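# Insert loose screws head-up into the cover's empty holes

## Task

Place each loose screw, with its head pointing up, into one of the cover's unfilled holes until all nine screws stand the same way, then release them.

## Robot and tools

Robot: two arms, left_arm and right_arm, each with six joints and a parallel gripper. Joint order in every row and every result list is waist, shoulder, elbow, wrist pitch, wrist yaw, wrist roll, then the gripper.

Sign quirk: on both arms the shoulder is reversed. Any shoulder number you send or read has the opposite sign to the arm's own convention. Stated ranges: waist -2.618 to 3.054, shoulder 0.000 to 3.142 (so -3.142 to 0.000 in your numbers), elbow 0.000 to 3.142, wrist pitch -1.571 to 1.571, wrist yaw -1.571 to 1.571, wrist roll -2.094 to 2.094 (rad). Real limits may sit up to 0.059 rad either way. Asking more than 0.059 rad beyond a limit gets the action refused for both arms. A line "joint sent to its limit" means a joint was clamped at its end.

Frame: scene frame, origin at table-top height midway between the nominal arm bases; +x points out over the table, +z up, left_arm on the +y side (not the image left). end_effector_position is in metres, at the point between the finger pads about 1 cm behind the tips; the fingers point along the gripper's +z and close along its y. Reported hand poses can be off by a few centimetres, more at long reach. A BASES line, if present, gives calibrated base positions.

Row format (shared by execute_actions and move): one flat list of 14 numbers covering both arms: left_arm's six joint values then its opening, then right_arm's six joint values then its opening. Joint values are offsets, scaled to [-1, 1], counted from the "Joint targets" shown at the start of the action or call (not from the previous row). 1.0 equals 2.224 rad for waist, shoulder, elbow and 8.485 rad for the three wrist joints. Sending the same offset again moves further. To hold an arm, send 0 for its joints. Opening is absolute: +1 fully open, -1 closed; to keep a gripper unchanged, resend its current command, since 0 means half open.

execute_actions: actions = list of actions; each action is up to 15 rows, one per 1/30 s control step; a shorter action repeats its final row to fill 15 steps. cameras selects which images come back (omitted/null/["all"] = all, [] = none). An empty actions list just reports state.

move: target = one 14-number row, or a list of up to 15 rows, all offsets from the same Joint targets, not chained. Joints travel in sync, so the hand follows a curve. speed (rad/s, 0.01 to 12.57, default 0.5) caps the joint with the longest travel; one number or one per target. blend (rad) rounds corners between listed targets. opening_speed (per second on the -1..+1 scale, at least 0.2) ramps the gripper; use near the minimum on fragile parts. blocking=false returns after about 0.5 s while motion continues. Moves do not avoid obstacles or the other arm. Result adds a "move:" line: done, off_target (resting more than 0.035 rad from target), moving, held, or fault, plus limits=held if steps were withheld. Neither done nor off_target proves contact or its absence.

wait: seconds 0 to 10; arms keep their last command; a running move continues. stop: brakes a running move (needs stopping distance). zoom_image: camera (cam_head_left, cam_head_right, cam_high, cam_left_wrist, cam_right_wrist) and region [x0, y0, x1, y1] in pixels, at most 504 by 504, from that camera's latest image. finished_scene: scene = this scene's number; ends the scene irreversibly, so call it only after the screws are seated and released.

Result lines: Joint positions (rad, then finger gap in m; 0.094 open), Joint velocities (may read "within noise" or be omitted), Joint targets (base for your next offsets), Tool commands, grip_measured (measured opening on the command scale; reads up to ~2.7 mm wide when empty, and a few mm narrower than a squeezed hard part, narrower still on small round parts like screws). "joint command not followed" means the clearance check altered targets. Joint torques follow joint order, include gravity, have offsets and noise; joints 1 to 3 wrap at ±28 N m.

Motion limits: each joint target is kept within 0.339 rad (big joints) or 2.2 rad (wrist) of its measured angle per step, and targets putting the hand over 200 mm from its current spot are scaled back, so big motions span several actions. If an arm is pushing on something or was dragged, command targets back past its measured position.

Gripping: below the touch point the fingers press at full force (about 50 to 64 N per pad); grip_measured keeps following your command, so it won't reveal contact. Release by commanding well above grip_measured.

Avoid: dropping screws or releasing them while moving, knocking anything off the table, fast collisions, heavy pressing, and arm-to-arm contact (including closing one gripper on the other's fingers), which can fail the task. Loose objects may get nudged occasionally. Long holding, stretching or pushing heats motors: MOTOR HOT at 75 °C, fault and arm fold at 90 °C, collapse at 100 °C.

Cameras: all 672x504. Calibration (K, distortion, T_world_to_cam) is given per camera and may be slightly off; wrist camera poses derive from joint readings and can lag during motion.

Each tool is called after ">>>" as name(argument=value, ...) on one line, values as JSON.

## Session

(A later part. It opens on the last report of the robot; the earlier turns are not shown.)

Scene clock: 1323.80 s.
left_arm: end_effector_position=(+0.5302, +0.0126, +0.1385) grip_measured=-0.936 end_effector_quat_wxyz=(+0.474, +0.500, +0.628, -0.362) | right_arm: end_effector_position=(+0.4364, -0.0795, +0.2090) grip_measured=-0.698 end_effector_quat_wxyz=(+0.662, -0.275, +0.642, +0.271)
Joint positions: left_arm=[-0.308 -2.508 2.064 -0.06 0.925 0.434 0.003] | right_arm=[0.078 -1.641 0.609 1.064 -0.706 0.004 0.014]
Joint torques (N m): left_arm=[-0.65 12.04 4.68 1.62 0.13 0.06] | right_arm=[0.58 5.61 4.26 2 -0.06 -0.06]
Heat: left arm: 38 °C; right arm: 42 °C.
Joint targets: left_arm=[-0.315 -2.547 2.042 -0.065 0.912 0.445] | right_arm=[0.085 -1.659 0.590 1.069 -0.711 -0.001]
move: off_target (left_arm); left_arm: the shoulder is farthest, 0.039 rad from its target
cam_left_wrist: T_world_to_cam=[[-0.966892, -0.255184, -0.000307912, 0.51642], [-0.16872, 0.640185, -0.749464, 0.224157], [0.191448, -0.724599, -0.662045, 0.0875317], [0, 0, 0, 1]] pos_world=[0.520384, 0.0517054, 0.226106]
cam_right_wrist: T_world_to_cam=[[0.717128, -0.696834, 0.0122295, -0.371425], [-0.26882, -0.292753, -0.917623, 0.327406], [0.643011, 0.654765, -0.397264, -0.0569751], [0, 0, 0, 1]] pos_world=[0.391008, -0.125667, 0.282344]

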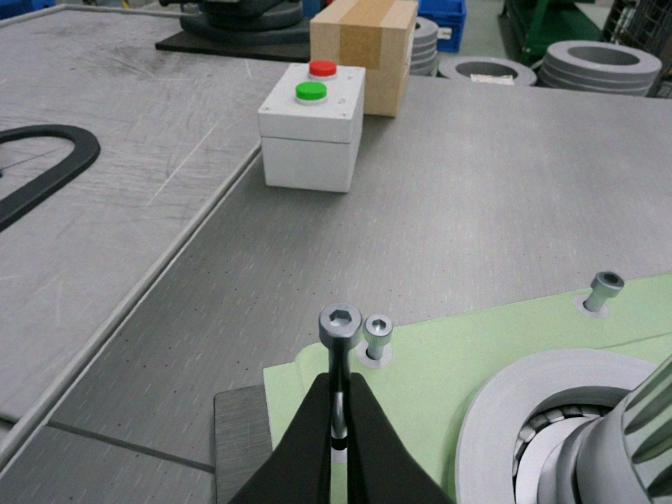

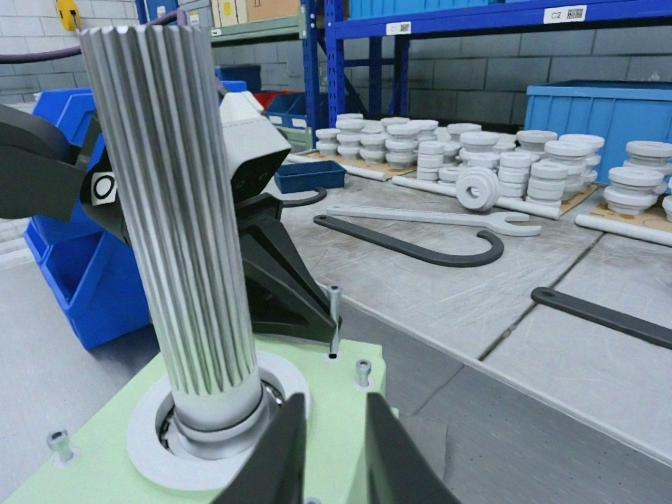

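>>> move(target=[[0, 0.0225, 0.009, -0.0047, 0, 0, -1, 0, 0, 0, 0, 0, 0, -0.7],[0, 0.0039, -0.0088, 0.0041, -0.0014, 0, -1, 0, 0, 0, 0, 0, 0, -0.7]], speed=0.1, cameras=["cam_left_wrist","cam_right_wrist"])

>>> zoom_image(camera="cam_right_wrist", region=[280, 270, 380, 370])

>>> zoom_image(camera="cam_left_wrist", region=[300, 404, 400, 504])

Scene clock: 1346.17 s.
left_arm: end_effector_position=(+0.5307, +0.0122, +0.1384) grip_measured=-0.936 end_effector_quat_wxyz=(+0.479, +0.500, +0.624, -0.361) | right_arm: end_effector_position=(+0.4364, -0.0795, +0.2090) grip_measured=-0.698 end_effector_quat_wxyz=(+0.662, -0.275, +0.642, +0.271)
Joint positions: left_arm=[-0.308 -2.508 2.052 -0.03 0.927 0.429 0.003] | right_arm=[0.078 -1.641 0.609 1.064 -0.706 0.004 0.014]
Joint torques (N m): left_arm=[-0.53 12.88 4.16 1.68 -0.1 0.15] | right_arm=[0.57 5.61 4.26 2 -0.06 -0.06]
Heat: left arm: 38 °C; right arm: 43 °C.
Joint targets: left_arm=[-0.315 -2.539 2.022 -0.030 0.900 0.445] | right_arm=[0.085 -1.659 0.590 1.069 -0.711 -0.001]
move: done
cam_left_wrist: T_world_to_cam=[[-0.966902, -0.25497, -0.00955447, 0.518084], [-0.159811, 0.634378, -0.756323, 0.220725], [0.198901, -0.729763, -0.654128, 0.0821358], [0, 0, 0, 1]] pos_world=[0.519874, 0.0520123, 0.225617]
cam_right_wrist: T_world_to_cam=[[0.717128, -0.696834, 0.0122295, -0.371425], [-0.26882, -0.292753, -0.917623, 0.327406], [0.643011, 0.654765, -0.397264, -0.0569751], [0, 0, 0, 1]] pos_world=[0.391008, -0.125667, 0.282344]

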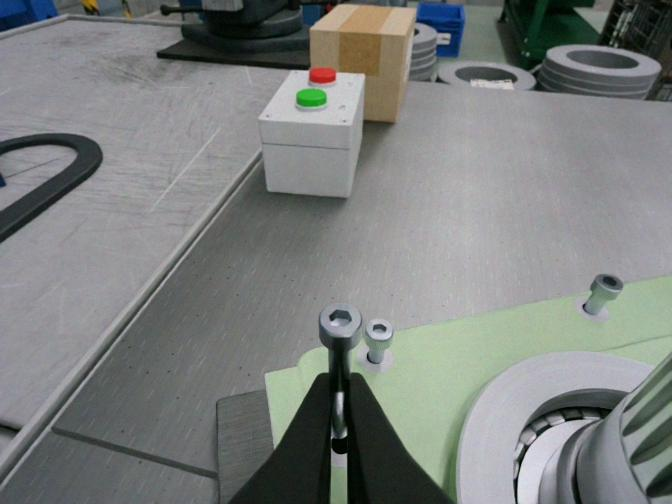

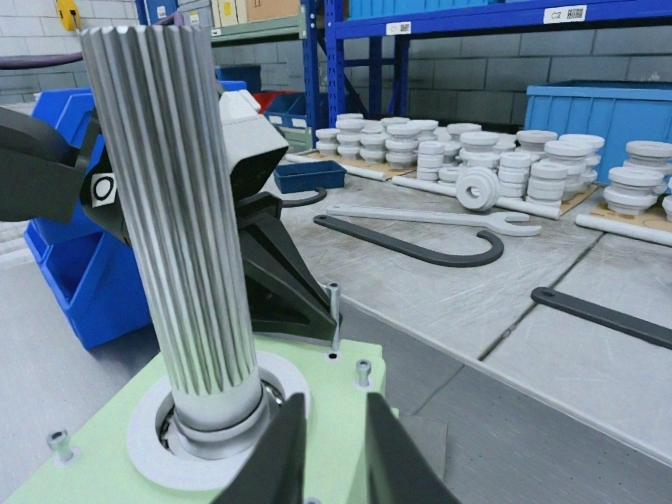

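Scaled by 5.040 (camera's finer frame: 960x720).

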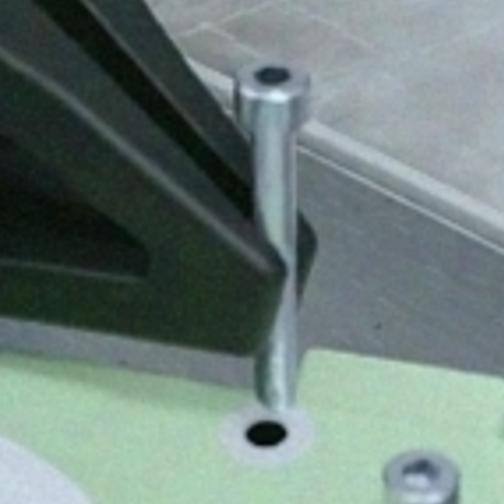

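Scaled by 5.040 (camera's finer frame: 960x720).

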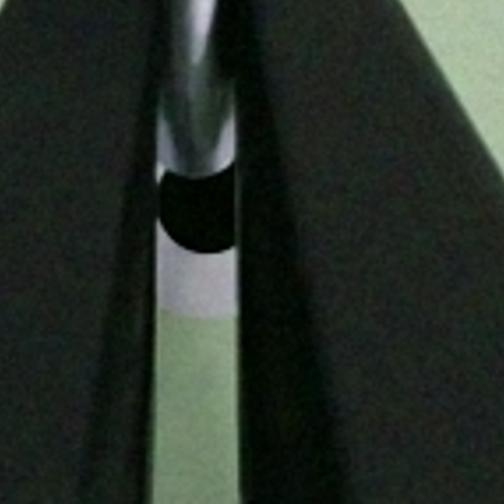

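>>> move(target=[[0, 0.054, 0.045, -0.013, 0.0018, 0, -1, 0, 0, 0, 0, 0, 0, -0.7],[0, -0.0081, 0.0157, -0.0039, 0.0018, 0, -1, 0, 0, 0, 0, 0, 0, -0.7]], speed=0.12, cameras=["cam_left_wrist","cam_right_wrist"])

>>> zoom_image(camera="cam_right_wrist", region=[280, 270, 380, 370])

>>> zoom_image(camera="cam_left_wrist", region=[300, 404, 400, 504])

Scene clock: 1372.10 s.
left_arm: end_effector_position=(+0.5323, +0.0127, +0.1384) grip_measured=-0.936 end_effector_quat_wxyz=(+0.472, +0.497, +0.633, -0.360) | right_arm: end_effector_position=(+0.4364, -0.0795, +0.2090) grip_measured=-0.698 end_effector_quat_wxyz=(+0.662, -0.275, +0.642, +0.271)
Joint positions: left_arm=[-0.308 -2.513 2.077 -0.07 0.917 0.429 0.003] | right_arm=[0.078 -1.641 0.609 1.064 -0.706 0.004 0.014]
Joint torques (N m): left_arm=[-0.55 11.63 4.83 1.73 0.22 0.14] | right_arm=[0.57 5.61 4.25 2.01 -0.07 -0.05]
Heat: left arm: 39 °C; right arm: 43 °C.
Joint targets: left_arm=[-0.315 -2.556 2.057 -0.063 0.915 0.445] | right_arm=[0.085 -1.659 0.590 1.069 -0.711 -0.001]
move: off_target (left_arm); left_arm: the shoulder is farthest, 0.044 rad from its target
cam_left_wrist: T_world_to_cam=[[-0.96462, -0.263593, 0.00516636, 0.516704], [-0.179176, 0.641071, -0.746273, 0.229458], [0.1934, -0.720796, -0.665619, 0.0865833], [0, 0, 0, 1]] pos_world=[0.522792, 0.0515094, 0.226201]
cam_right_wrist: T_world_to_cam=[[0.717128, -0.696834, 0.0122295, -0.371425], [-0.26882, -0.292753, -0.917623, 0.327406], [0.643011, 0.654765, -0.397264, -0.0569751], [0, 0, 0, 1]] pos_world=[0.391008, -0.125667, 0.282344]

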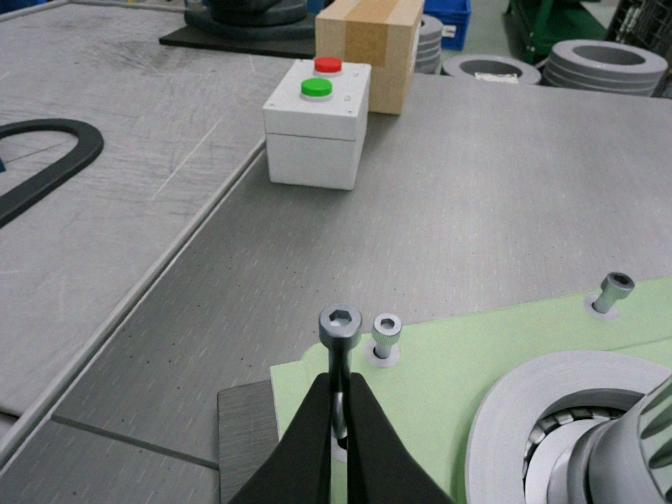

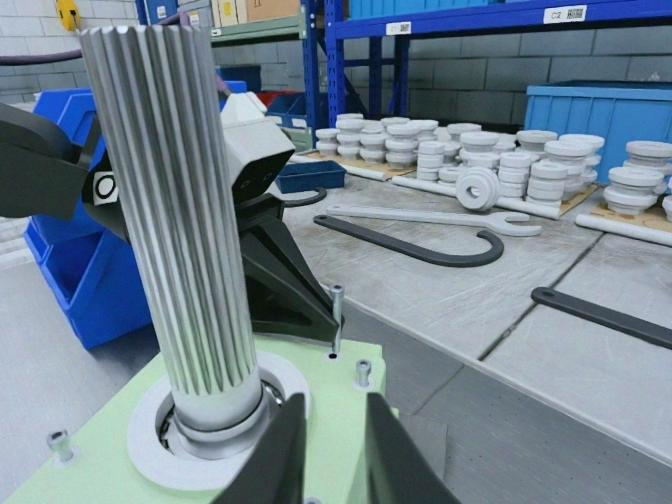

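Scaled by 5.040 (camera's finer frame: 960x720).

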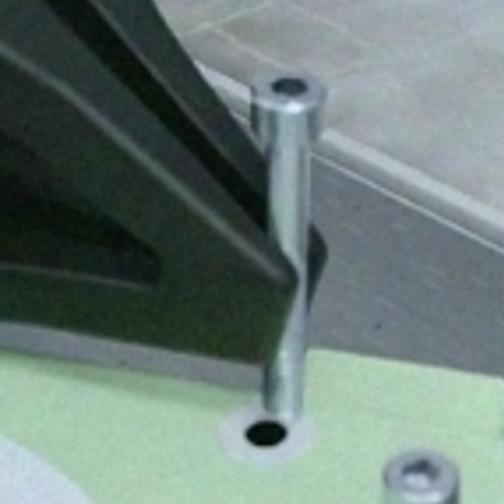

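Scaled by 5.040 (camera's finer frame: 960x720).

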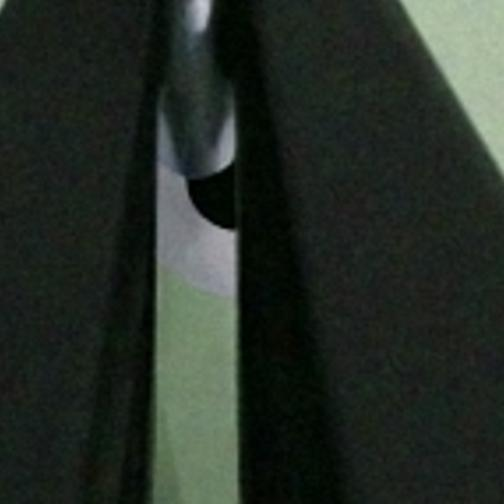

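>>> move(target=[0, 0, 0, -0.0043, 0, 0, -1, 0, 0, 0, 0, 0, 0, -0.7], speed=0.1, cameras=["cam_left_wrist","cam_right_wrist"])

>>> zoom_image(camera="cam_right_wrist", region=[280, 270, 380, 370])

>>> zoom_image(camera="cam_left_wrist", region=[300, 404, 400, 504])

Scene clock: 1388.77 s.
left_arm: end_effector_position=(+0.5323, +0.0127, +0.1384) grip_measured=-0.936 end_effector_quat_wxyz=(+0.472, +0.497, +0.633, -0.360) | right_arm: end_effector_position=(+0.4364, -0.0795, +0.2090) grip_measured=-0.698 end_effector_quat_wxyz=(+0.662, -0.275, +0.642, +0.271)
Joint positions: left_arm=[-0.308 -2.513 2.077 -0.071 0.917 0.429 0.003] | right_arm=[0.078 -1.641 0.609 1.064 -0.706 0.004 0.014]
Joint torques (N m): left_arm=[-0.51 11.59 4.85 1.36 0.24 0.13] | right_arm=[0.57 5.6 4.26 2 -0.06 -0.05]
Heat: left arm: 38 °C; right arm: 43 °C.
Joint targets: left_arm=[-0.315 -2.556 2.057 -0.099 0.915 0.445] | right_arm=[0.085 -1.659 0.590 1.069 -0.711 -0.001]
move: off_target (left_arm); left_arm: the shoulder is farthest, 0.043 rad from its target
cam_left_wrist: T_world_to_cam=[[-0.964623, -0.263574, 0.00553757, 0.516621], [-0.179469, 0.64114, -0.746144, 0.229578], [0.193114, -0.720742, -0.665761, 0.0867618], [0, 0, 0, 1]] pos_world=[0.522792, 0.0515093, 0.2262]
cam_right_wrist: T_world_to_cam=[[0.717128, -0.696834, 0.0122295, -0.371425], [-0.26882, -0.292753, -0.917623, 0.327406], [0.643011, 0.654765, -0.397264, -0.0569751], [0, 0, 0, 1]] pos_world=[0.391008, -0.125667, 0.282344]

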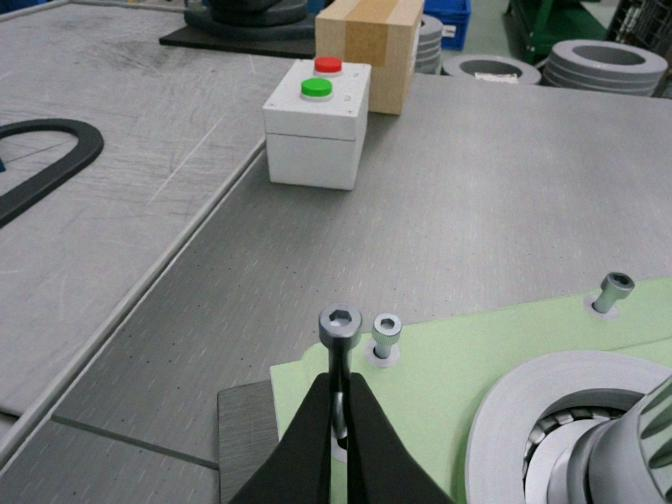

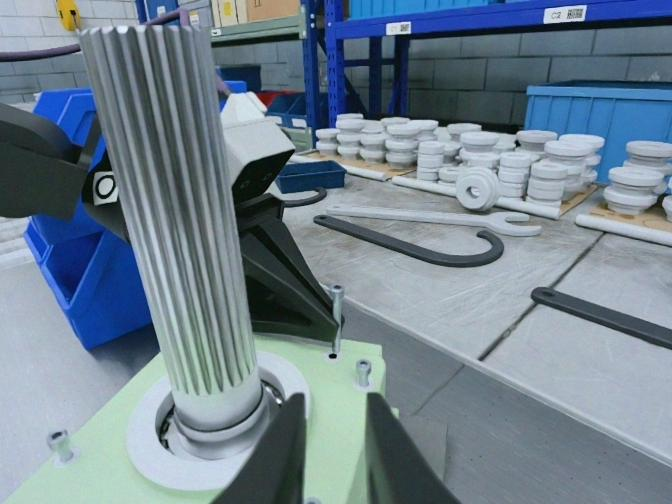

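Scaled by 5.040 (camera's finer frame: 960x720).

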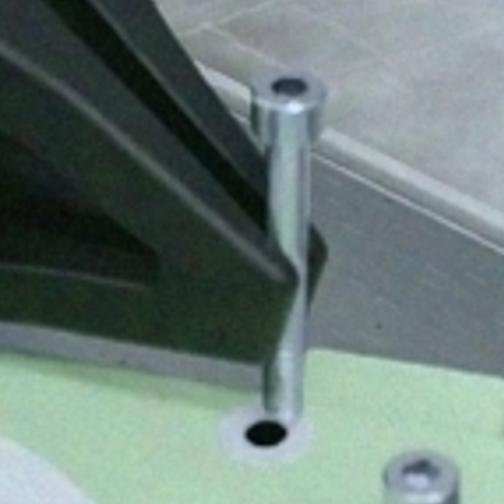

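Scaled by 5.040 (camera's finer frame: 960x720).

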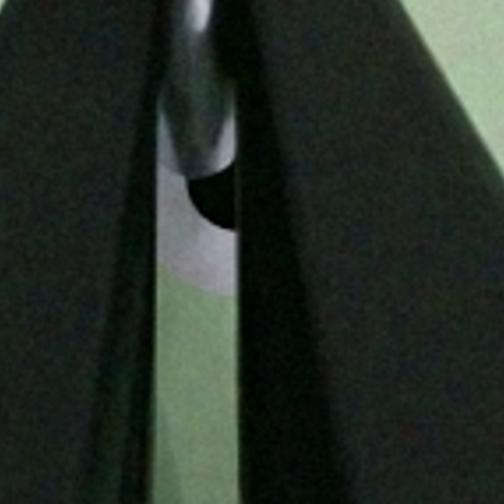

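>>> move(target=[[0, 0, 0.008, -0.008, 0, 0, -1, 0, 0, 0, 0, 0, 0, -0.7],[0, 0, 0, 0.0018, 0, 0, -1, 0, 0, 0, 0, 0, 0, -0.7]], speed=0.12, cameras=["cam_left_wrist","cam_right_wrist"])

>>> zoom_image(camera="cam_right_wrist", region=[280, 270, 380, 370])

>>> zoom_image(camera="cam_left_wrist", region=[300, 404, 400, 504])

Scene clock: 1398.77 s.
left_arm: end_effector_position=(+0.5319, +0.0131, +0.1369) grip_measured=-0.936 end_effector_quat_wxyz=(+0.469, +0.496, +0.636, -0.360) | right_arm: end_effector_position=(+0.4364, -0.0795, +0.2090) grip_measured=-0.698 end_effector_quat_wxyz=(+0.662, -0.275, +0.642, +0.271)
Joint positions: left_arm=[-0.308 -2.513 2.077 -0.079 0.915 0.429 0.003] | right_arm=[0.078 -1.641 0.609 1.064 -0.706 0.004 0.014]
Joint torques (N m): left_arm=[-0.54 11.54 4.85 1.59 0.19 0.13] | right_arm=[0.58 5.61 4.25 2.01 -0.06 -0.05]
Heat: left arm: 38 °C; right arm: 43 °C.
Joint targets: left_arm=[-0.315 -2.556 2.057 -0.084 0.915 0.445] | right_arm=[0.085 -1.659 0.590 1.069 -0.711 -0.001]
move: off_target (left_arm); left_arm: the shoulder is farthest, 0.043 rad from its target
cam_left_wrist: T_world_to_cam=[[-0.964023, -0.265558, 0.0117939, 0.515209], [-0.186371, 0.643592, -0.742331, 0.231268], [0.189541, -0.717822, -0.66993, 0.0885062], [0, 0, 0, 1]] pos_world=[0.522999, 0.0515075, 0.224894]
cam_right_wrist: T_world_to_cam=[[0.717128, -0.696834, 0.0122295, -0.371425], [-0.26882, -0.292753, -0.917623, 0.327406], [0.643011, 0.654765, -0.397264, -0.0569751], [0, 0, 0, 1]] pos_world=[0.391008, -0.125667, 0.282344]

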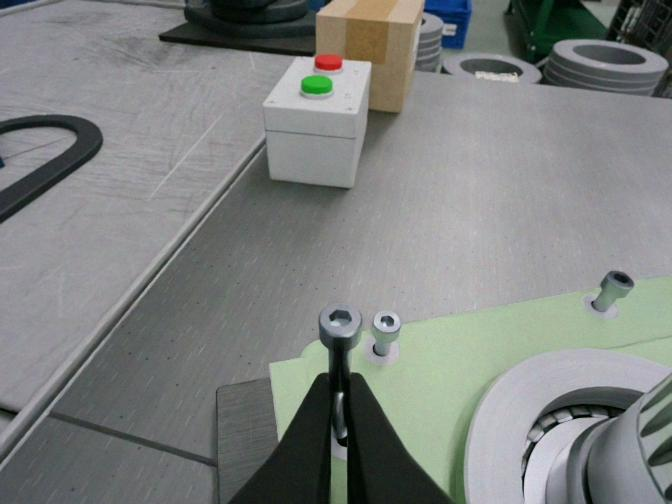

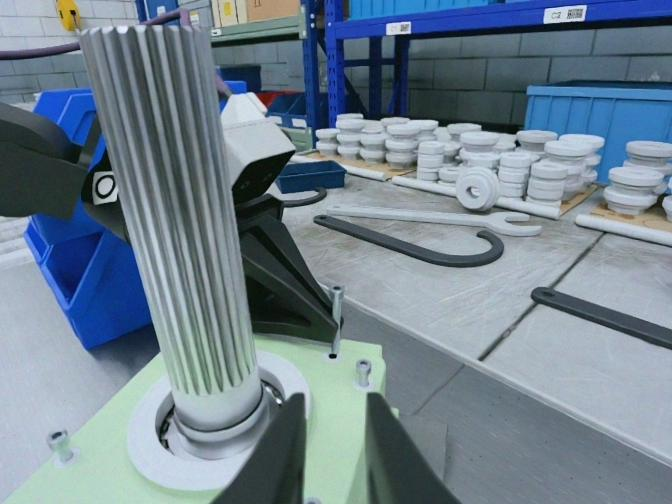

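Scaled by 5.040 (camera's finer frame: 960x720).

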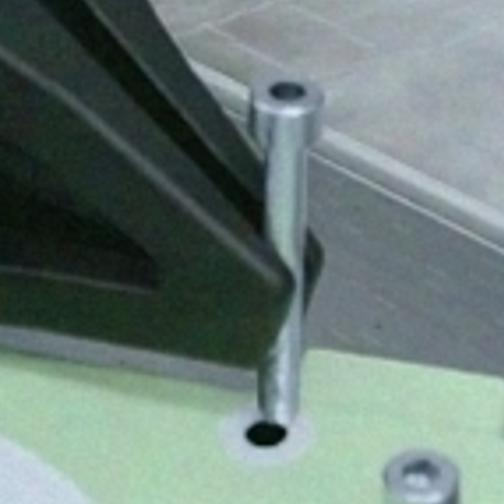

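Scaled by 5.040 (camera's finer frame: 960x720).

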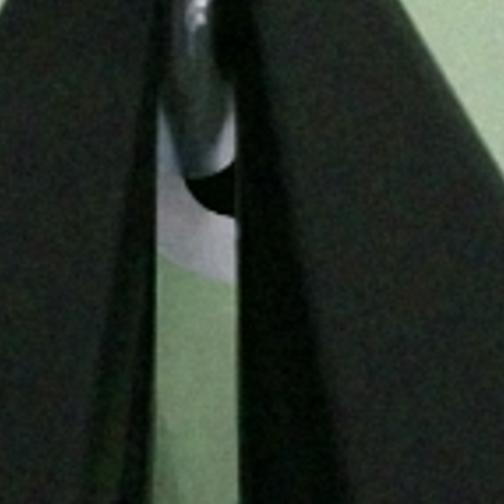

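>>> move(target=[[0, 0, 0, 0, -0.0071, 0, -1, 0, 0, 0, 0, 0, 0, -0.7],[0, 0, 0, 0, 0.0028, 0, -1, 0, 0, 0, 0, 0, 0, -0.7]], speed=0.12, cameras=["cam_left_wrist","cam_right_wrist"])

>>> zoom_image(camera="cam_right_wrist", region=[280, 270, 380, 370])

>>> zoom_image(camera="cam_left_wrist", region=[300, 404, 400, 504])

Scene clock: 1413.67 s.
left_arm: end_effector_position=(+0.5311, +0.0127, +0.1377) grip_measured=-0.936 end_effector_quat_wxyz=(+0.469, +0.497, +0.633, -0.363) | right_arm: end_effector_position=(+0.4364, -0.0795, +0.2090) grip_measured=-0.698 end_effector_quat_wxyz=(+0.662, -0.275, +0.642, +0.271)
Joint positions: left_arm=[-0.308 -2.513 2.077 -0.077 0.922 0.429 0.003] | right_arm=[0.078 -1.641 0.609 1.064 -0.706 0.004 0.014]
Joint torques (N m): left_arm=[-0.57 11.77 4.85 1.6 0.43 0.13] | right_arm=[0.57 5.61 4.26 2.01 -0.07 -0.05]
Heat: left arm: 37 °C; right arm: 43 °C.
Joint targets: left_arm=[-0.315 -2.556 2.057 -0.084 0.939 0.445] | right_arm=[0.085 -1.659 0.590 1.069 -0.711 -0.001]
move: off_target (left_arm); left_arm: the shoulder is farthest, 0.043 rad from its target
cam_left_wrist: T_world_to_cam=[[-0.965518, -0.260071, 0.0117259, 0.515038], [-0.18193, 0.641832, -0.744952, 0.230021], [0.186214, -0.721398, -0.667015, 0.090373], [0, 0, 0, 1]] pos_world=[0.522297, 0.0515064, 0.225595]
cam_right_wrist: T_world_to_cam=[[0.717128, -0.696834, 0.0122295, -0.371425], [-0.26882, -0.292753, -0.917623, 0.327406], [0.643011, 0.654765, -0.397264, -0.0569751], [0, 0, 0, 1]] pos_world=[0.391008, -0.125667, 0.282344]

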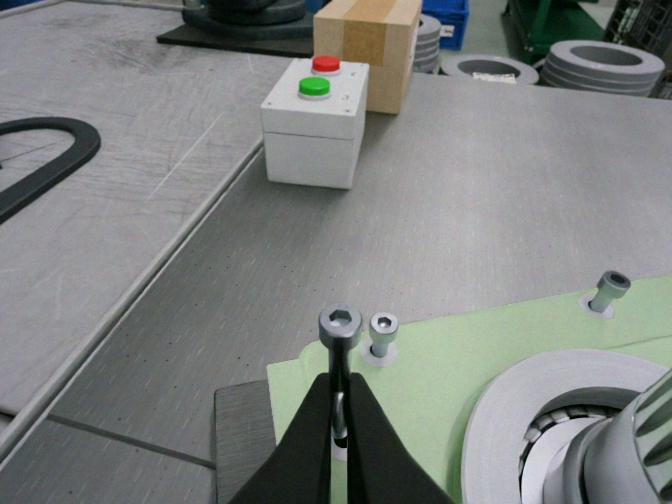

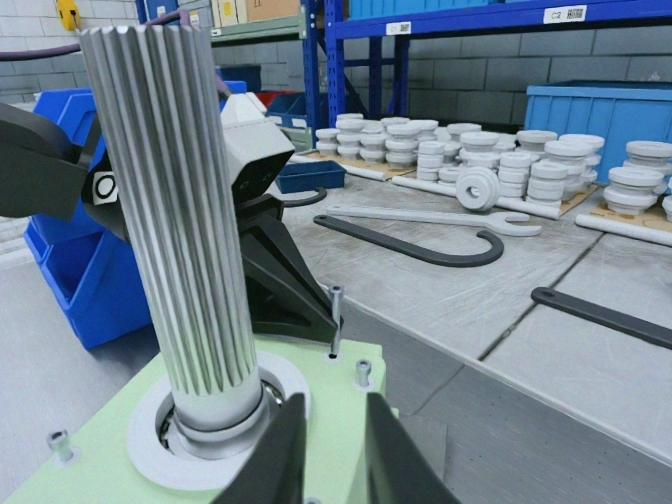

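Scaled by 5.040 (camera's finer frame: 960x720).

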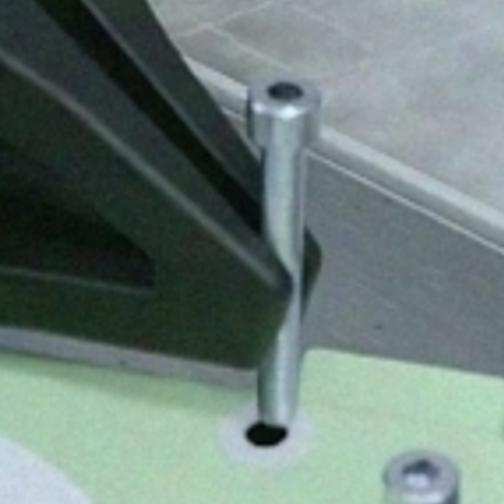

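Scaled by 5.040 (camera's finer frame: 960x720).

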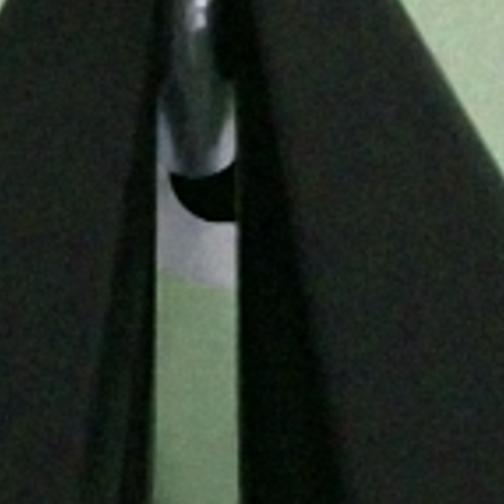

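>>> move(target=[[0, 0, 0.004, -0.009, 0, 0, -1, 0, 0, 0, 0, 0, 0, -0.7],[0, 0, 0, -0.0014, 0, 0, -1, 0, 0, 0, 0, 0, 0, -0.7]], speed=0.12, cameras=["cam_left_wrist","cam_right_wrist"])

>>> zoom_image(camera="cam_right_wrist", region=[280, 270, 380, 370])

>>> zoom_image(camera="cam_left_wrist", region=[300, 404, 400, 504])

Scene clock: 1428.17 s.
left_arm: end_effector_position=(+0.5297, +0.0126, +0.1367) grip_measured=-0.936 end_effector_quat_wxyz=(+0.466, +0.497, +0.635, -0.366) | right_arm: end_effector_position=(+0.4364, -0.0795, +0.2090) grip_measured=-0.698 end_effector_quat_wxyz=(+0.662, -0.275, +0.642, +0.271)
Joint positions: left_arm=[-0.308 -2.513 2.077 -0.086 0.926 0.429 0.003] | right_arm=[0.078 -1.641 0.609 1.064 -0.706 0.004 0.014]
Joint torques (N m): left_arm=[-0.49 11.62 4.85 1.51 0.36 0.12] | right_arm=[0.58 5.61 4.26 2.01 -0.06 -0.06]
Heat: left arm: 37 °C; right arm: 43 °C.
Joint targets: left_arm=[-0.315 -2.556 2.057 -0.096 0.939 0.445] | right_arm=[0.085 -1.659 0.590 1.069 -0.711 -0.001]
move: off_target (left_arm); left_arm: the shoulder is farthest, 0.043 rad from its target
cam_left_wrist: T_world_to_cam=[[-0.966487, -0.255911, 0.0203112, 0.512908], [-0.185901, 0.643123, -0.742855, 0.230857], [0.177043, -0.721736, -0.669144, 0.0950657], [0, 0, 0, 1]] pos_world=[0.521805, 0.0514023, 0.224688]
cam_right_wrist: T_world_to_cam=[[0.717128, -0.696834, 0.0122295, -0.371425], [-0.26882, -0.292753, -0.917623, 0.327406], [0.643011, 0.654765, -0.397264, -0.0569751], [0, 0, 0, 1]] pos_world=[0.391008, -0.125667, 0.282344]

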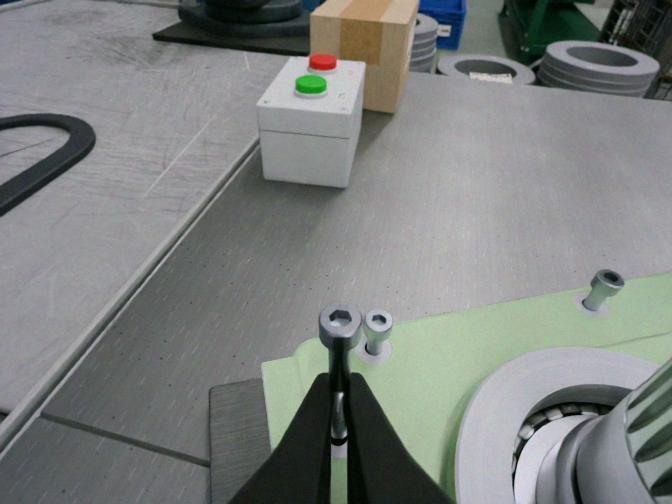

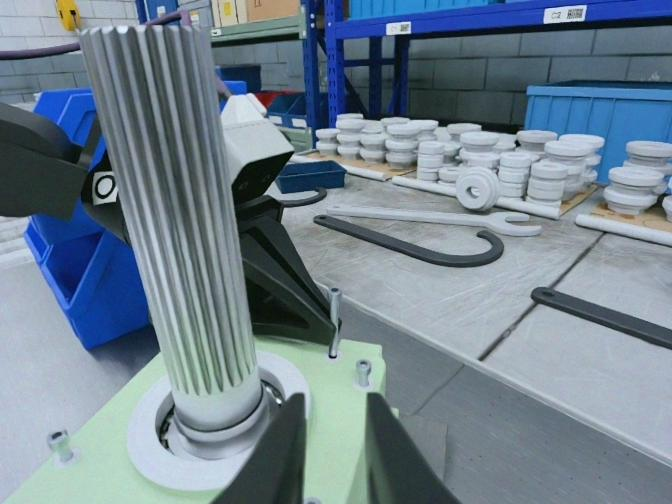

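Scaled by 5.040 (camera's finer frame: 960x720).

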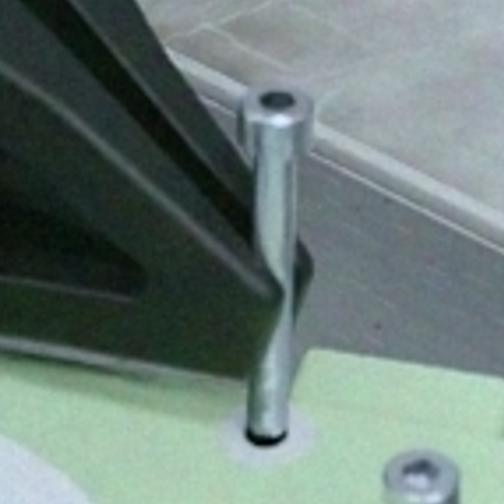

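Scaled by 5.040 (camera's finer frame: 960x720).

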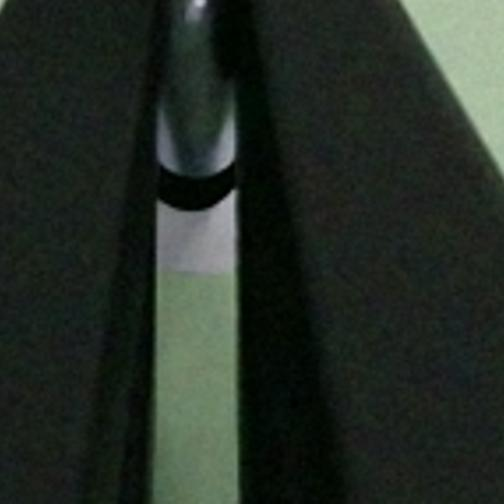

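>>> move(target=[0, 0, -0.0082, 0.0048, 0, 0, -1, 0, 0, 0, 0, 0, 0, -0.7], speed=0.06, cameras=["cam_left_wrist","cam_right_wrist"])

>>> zoom_image(camera="cam_right_wrist", region=[280, 270, 380, 370])

>>> zoom_image(camera="cam_left_wrist", region=[300, 404, 400, 504])

Scene clock: 1445.57 s.
left_arm: end_effector_position=(+0.5293, +0.0113, +0.1389) grip_measured=-0.936 end_effector_quat_wxyz=(+0.474, +0.501, +0.624, -0.367) | right_arm: end_effector_position=(+0.4364, -0.0795, +0.2090) grip_measured=-0.698 end_effector_quat_wxyz=(+0.662, -0.275, +0.642, +0.271)
Joint positions: left_arm=[-0.308 -2.513 2.066 -0.048 0.939 0.429 0.003] | right_arm=[0.078 -1.641 0.609 1.064 -0.706 0.004 0.014]
Joint torques (N m): left_arm=[-0.42 11.62 4.4 1.58 0.24 0.09] | right_arm=[0.57 5.6 4.26 2.01 -0.06 -0.06]
Heat: left arm: 38 °C; right arm: 43 °C.
Joint targets: left_arm=[-0.315 -2.556 2.039 -0.055 0.939 0.445] | right_arm=[0.085 -1.659 0.590 1.069 -0.711 -0.001]
move: off_target (left_arm); left_arm: the shoulder is farthest, 0.043 rad from its target
cam_left_wrist: T_world_to_cam=[[-0.969586, -0.244743, 0.00201006, 0.516222], [-0.161627, 0.634096, -0.756174, 0.222344], [0.183794, -0.7335, -0.654367, 0.090187], [0, 0, 0, 1]] pos_world=[0.519882, 0.0515065, 0.226109]
cam_right_wrist: T_world_to_cam=[[0.717128, -0.696834, 0.0122295, -0.371425], [-0.26882, -0.292753, -0.917623, 0.327406], [0.643011, 0.654765, -0.397264, -0.0569751], [0, 0, 0, 1]] pos_world=[0.391008, -0.125667, 0.282344]

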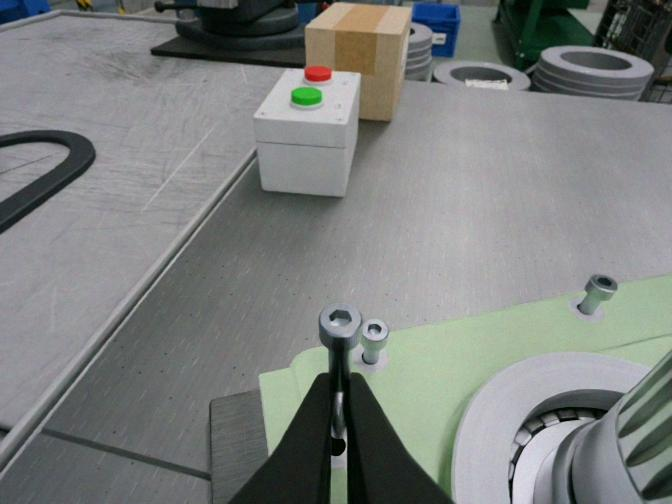

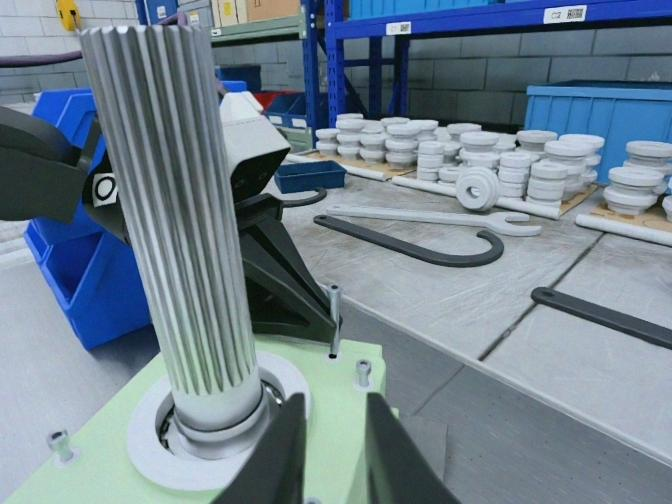

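Scaled by 5.040 (camera's finer frame: 960x720).

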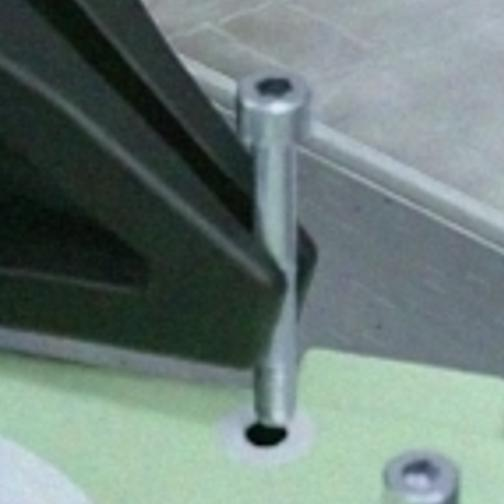

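Scaled by 5.040 (camera's finer frame: 960x720).

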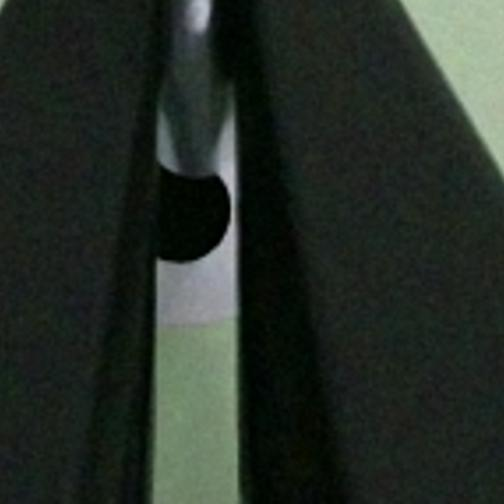

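>>> move(target=[[0, 0.054, 0.036, -0.0141, -0.0059, 0, -1, 0, 0, 0, 0, 0, 0, -0.7],[0, -0.0018, 0.0094, -0.0023, -0.0011, 0, -1, 0, 0, 0, 0, 0, 0, -0.7]], speed=0.12, cameras=["cam_left_wrist","cam_right_wrist"])

>>> zoom_image(camera="cam_right_wrist", region=[280, 270, 380, 370])

>>> zoom_image(camera="cam_left_wrist", region=[300, 404, 400, 504])

Scene clock: 1483.73 s.
left_arm: end_effector_position=(+0.5316, +0.0127, +0.1379) grip_measured=-0.936 end_effector_quat_wxyz=(+0.469, +0.497, +0.634, -0.362) | right_arm: end_effector_position=(+0.4364, -0.0795, +0.2090) grip_measured=-0.698 end_effector_quat_wxyz=(+0.662, -0.275, +0.642, +0.271)
Joint positions: left_arm=[-0.308 -2.514 2.082 -0.082 0.92 0.429 0.003] | right_arm=[0.078 -1.641 0.609 1.064 -0.706 0.004 0.014]
Joint torques (N m): left_arm=[-0.61 11.43 4.74 1.72 0.37 0.15] | right_arm=[0.57 5.61 4.26 2 -0.07 -0.06]
Heat: left arm: 38 °C; right arm: 43 °C.
Joint targets: left_arm=[-0.315 -2.561 2.060 -0.075 0.930 0.445] | right_arm=[0.085 -1.659 0.590 1.069 -0.711 -0.001]
move: off_target (left_arm); left_arm: the shoulder is farthest, 0.046 rad from its target
cam_left_wrist: T_world_to_cam=[[-0.965175, -0.261306, 0.0125495, 0.515261], [-0.183628, 0.642533, -0.74393, 0.231028], [0.18633, -0.720327, -0.66814, 0.0903877], [0, 0, 0, 1]] pos_world=[0.522899, 0.0513062, 0.225794]
cam_right_wrist: T_world_to_cam=[[0.717128, -0.696834, 0.0122295, -0.371425], [-0.26882, -0.292753, -0.917623, 0.327406], [0.643011, 0.654765, -0.397264, -0.0569751], [0, 0, 0, 1]] pos_world=[0.391008, -0.125667, 0.282344]

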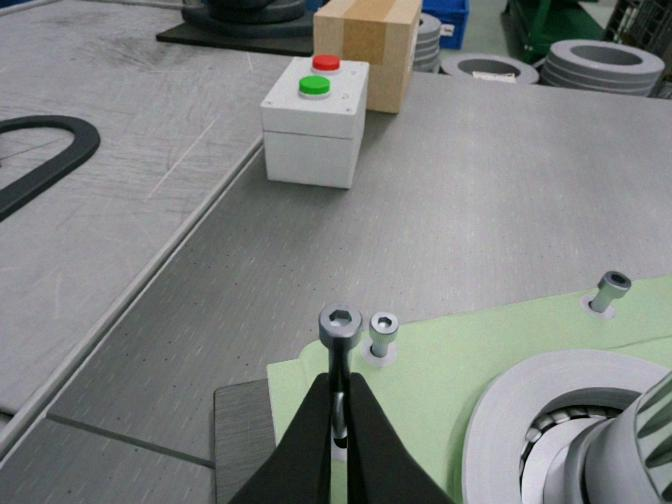

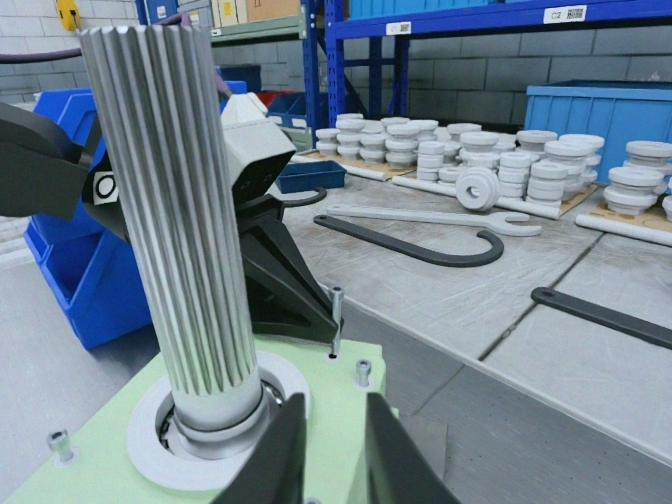

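Scaled by 5.040 (camera's finer frame: 960x720).

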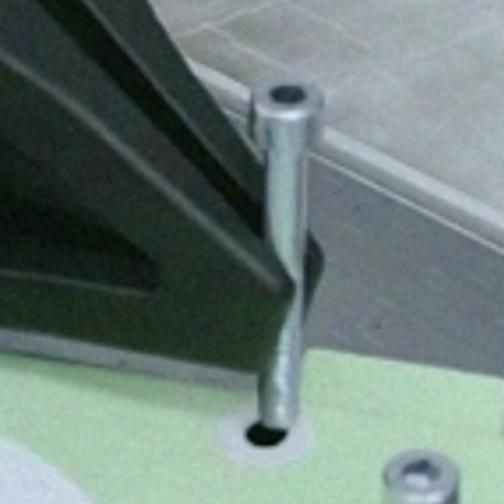

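Scaled by 5.040 (camera's finer frame: 960x720).

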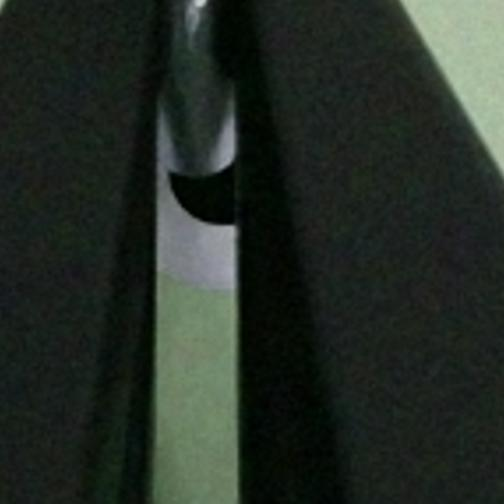

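>>> move(target=[[0, 0.054, 0.036, -0.0141, -0.0059, 0, -1, 0, 0, 0, 0, 0, 0, -0.7],[0, 0.0039, -0.0093, 0.0014, 0, 0, -1, 0, 0, 0, 0, 0, 0, -0.7]], speed=0.12, cameras=["cam_left_wrist","cam_right_wrist"])

>>> zoom_image(camera="cam_right_wrist", region=[280, 270, 380, 370])

>>> zoom_image(camera="cam_left_wrist", region=[300, 404, 400, 504])

Scene clock: 1502.43 s.
left_arm: end_effector_position=(+0.5294, +0.0132, +0.1371) grip_measured=-0.936 end_effector_quat_wxyz=(+0.470, +0.498, +0.633, -0.362) | right_arm: end_effector_position=(+0.4364, -0.0795, +0.2090) grip_measured=-0.698 end_effector_quat_wxyz=(+0.662, -0.275, +0.642, +0.271)
Joint positions: left_arm=[-0.308 -2.505 2.06 -0.069 0.922 0.432 0.003] | right_arm=[0.078 -1.641 0.609 1.064 -0.706 0.004 0.014]
Joint torques (N m): left_arm=[-0.65 11.29 4.78 1.71 0.34 0.11] | right_arm=[0.58 5.61 4.26 2 -0.07 -0.05]
Heat: left arm: 38 °C; right arm: 43 °C.
Joint targets: left_arm=[-0.315 -2.552 2.039 -0.063 0.930 0.445] | right_arm=[0.085 -1.659 0.590 1.069 -0.711 -0.001]
move: off_target (left_arm); left_arm: the shoulder is farthest, 0.048 rad from its target
cam_left_wrist: T_world_to_cam=[[-0.966001, -0.258374, 0.00926564, 0.514054], [-0.179053, 0.642725, -0.744879, 0.227349], [0.186502, -0.721212, -0.667136, 0.0905551], [0, 0, 0, 1]] pos_world=[0.520395, 0.0520043, 0.224997]
cam_right_wrist: T_world_to_cam=[[0.717128, -0.696834, 0.0122295, -0.371425], [-0.26882, -0.292753, -0.917623, 0.327406], [0.643011, 0.654765, -0.397264, -0.0569751], [0, 0, 0, 1]] pos_world=[0.391008, -0.125667, 0.282344]

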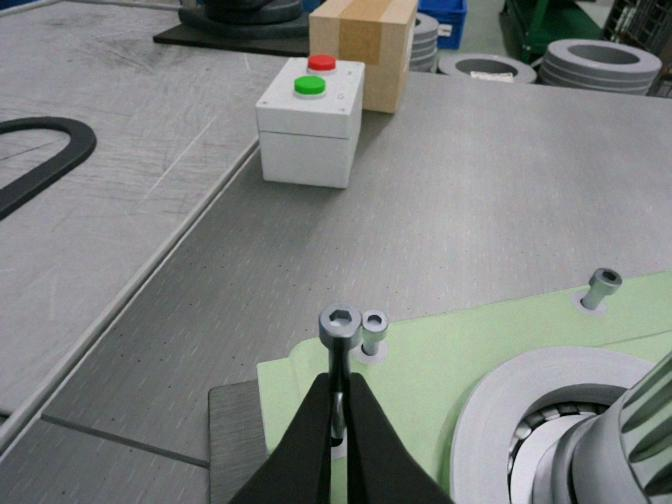

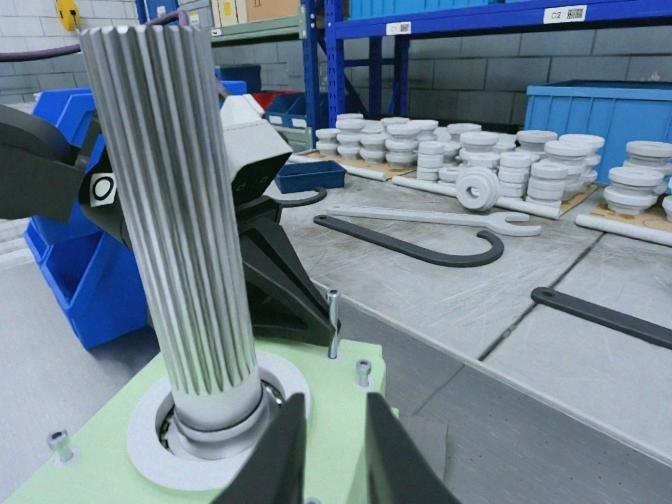

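Scaled by 5.040 (camera's finer frame: 960x720).

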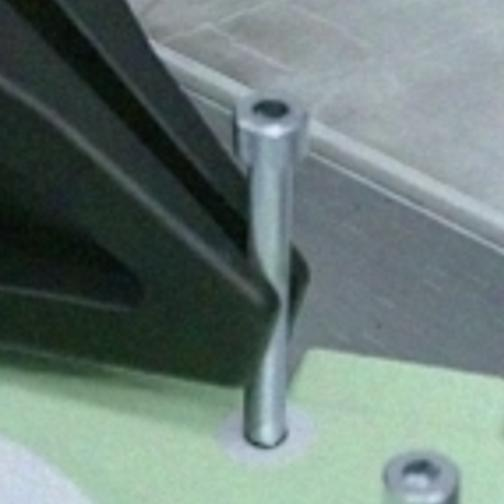

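Scaled by 5.040 (camera's finer frame: 960x720).

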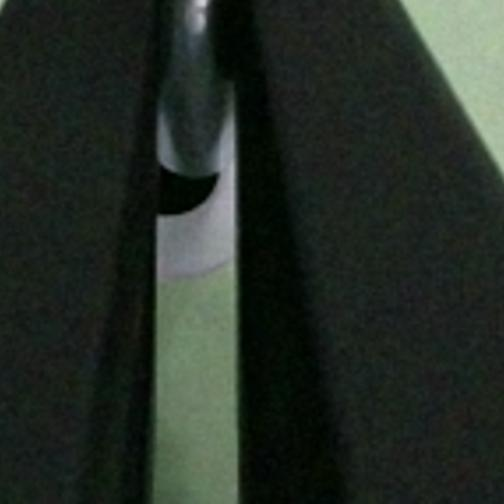

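>>> move(target=[[0, 0.0495, 0.045, -0.0153, -0.0059, 0, -1, 0, 0, 0, 0, 0, 0, -0.7],[0, 0.0024, -0.003, 0.0002, -0.0011, 0, -1, 0, 0, 0, 0, 0, 0, -0.7]], speed=0.12, cameras=["cam_left_wrist","cam_right_wrist"])

>>> zoom_image(camera="cam_right_wrist", region=[280, 270, 380, 370])

>>> zoom_image(camera="cam_left_wrist", region=[300, 404, 400, 504])

Scene clock: 1523.20 s.
left_arm: end_effector_position=(+0.5300, +0.0141, +0.1368) grip_measured=-0.936 end_effector_quat_wxyz=(+0.470, +0.497, +0.635, -0.358) | right_arm: end_effector_position=(+0.4364, -0.0795, +0.2090) grip_measured=-0.698 end_effector_quat_wxyz=(+0.662, -0.275, +0.642, +0.271)
Joint positions: left_arm=[-0.308 -2.5 2.053 -0.067 0.912 0.432 0.003] | right_arm=[0.078 -1.641 0.609 1.064 -0.706 0.004 0.014]
Joint torques (N m): left_arm=[-0.61 11.36 4.85 1.74 0.33 0.13] | right_arm=[0.57 5.61 4.26 2 -0.07 -0.06]
Heat: left arm: 37 °C; right arm: 43 °C.
Joint targets: left_arm=[-0.315 -2.547 2.032 -0.061 0.920 0.445] | right_arm=[0.085 -1.659 0.590 1.069 -0.711 -0.001]
move: off_target (left_arm); left_arm: the shoulder is farthest, 0.047 rad from its target
cam_left_wrist: T_world_to_cam=[[-0.963749, -0.266726, 0.0067491, 0.514184], [-0.183665, 0.644855, -0.741909, 0.228673], [0.193534, -0.716254, -0.670466, 0.0875694], [0, 0, 0, 1]] pos_world=[0.520595, 0.0524066, 0.224897]
cam_right_wrist: T_world_to_cam=[[0.717128, -0.696834, 0.0122295, -0.371425], [-0.26882, -0.292753, -0.917623, 0.327406], [0.643011, 0.654765, -0.397264, -0.0569751], [0, 0, 0, 1]] pos_world=[0.391008, -0.125667, 0.282344]

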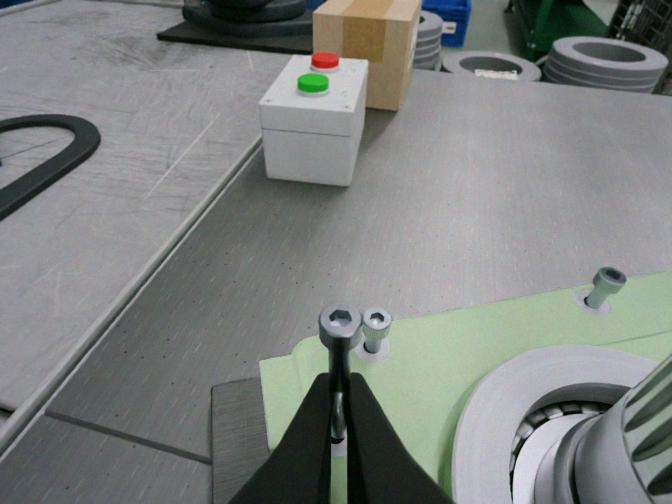

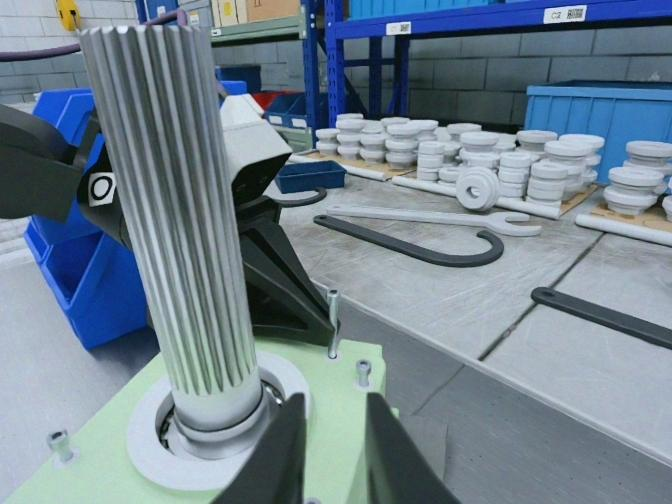

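Scaled by 5.040 (camera's finer frame: 960x720).

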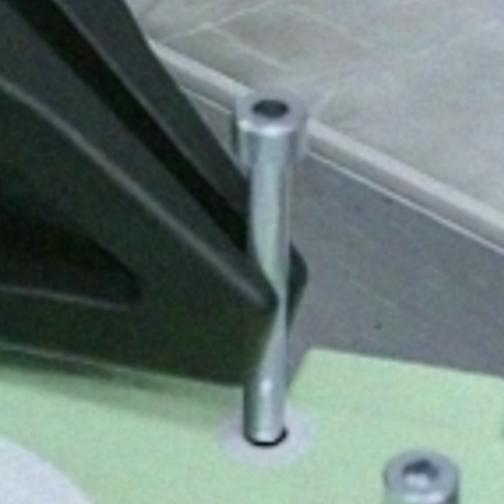

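Scaled by 5.040 (camera's finer frame: 960x720).

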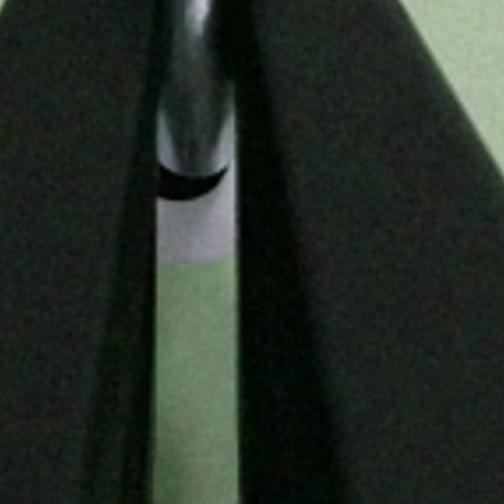

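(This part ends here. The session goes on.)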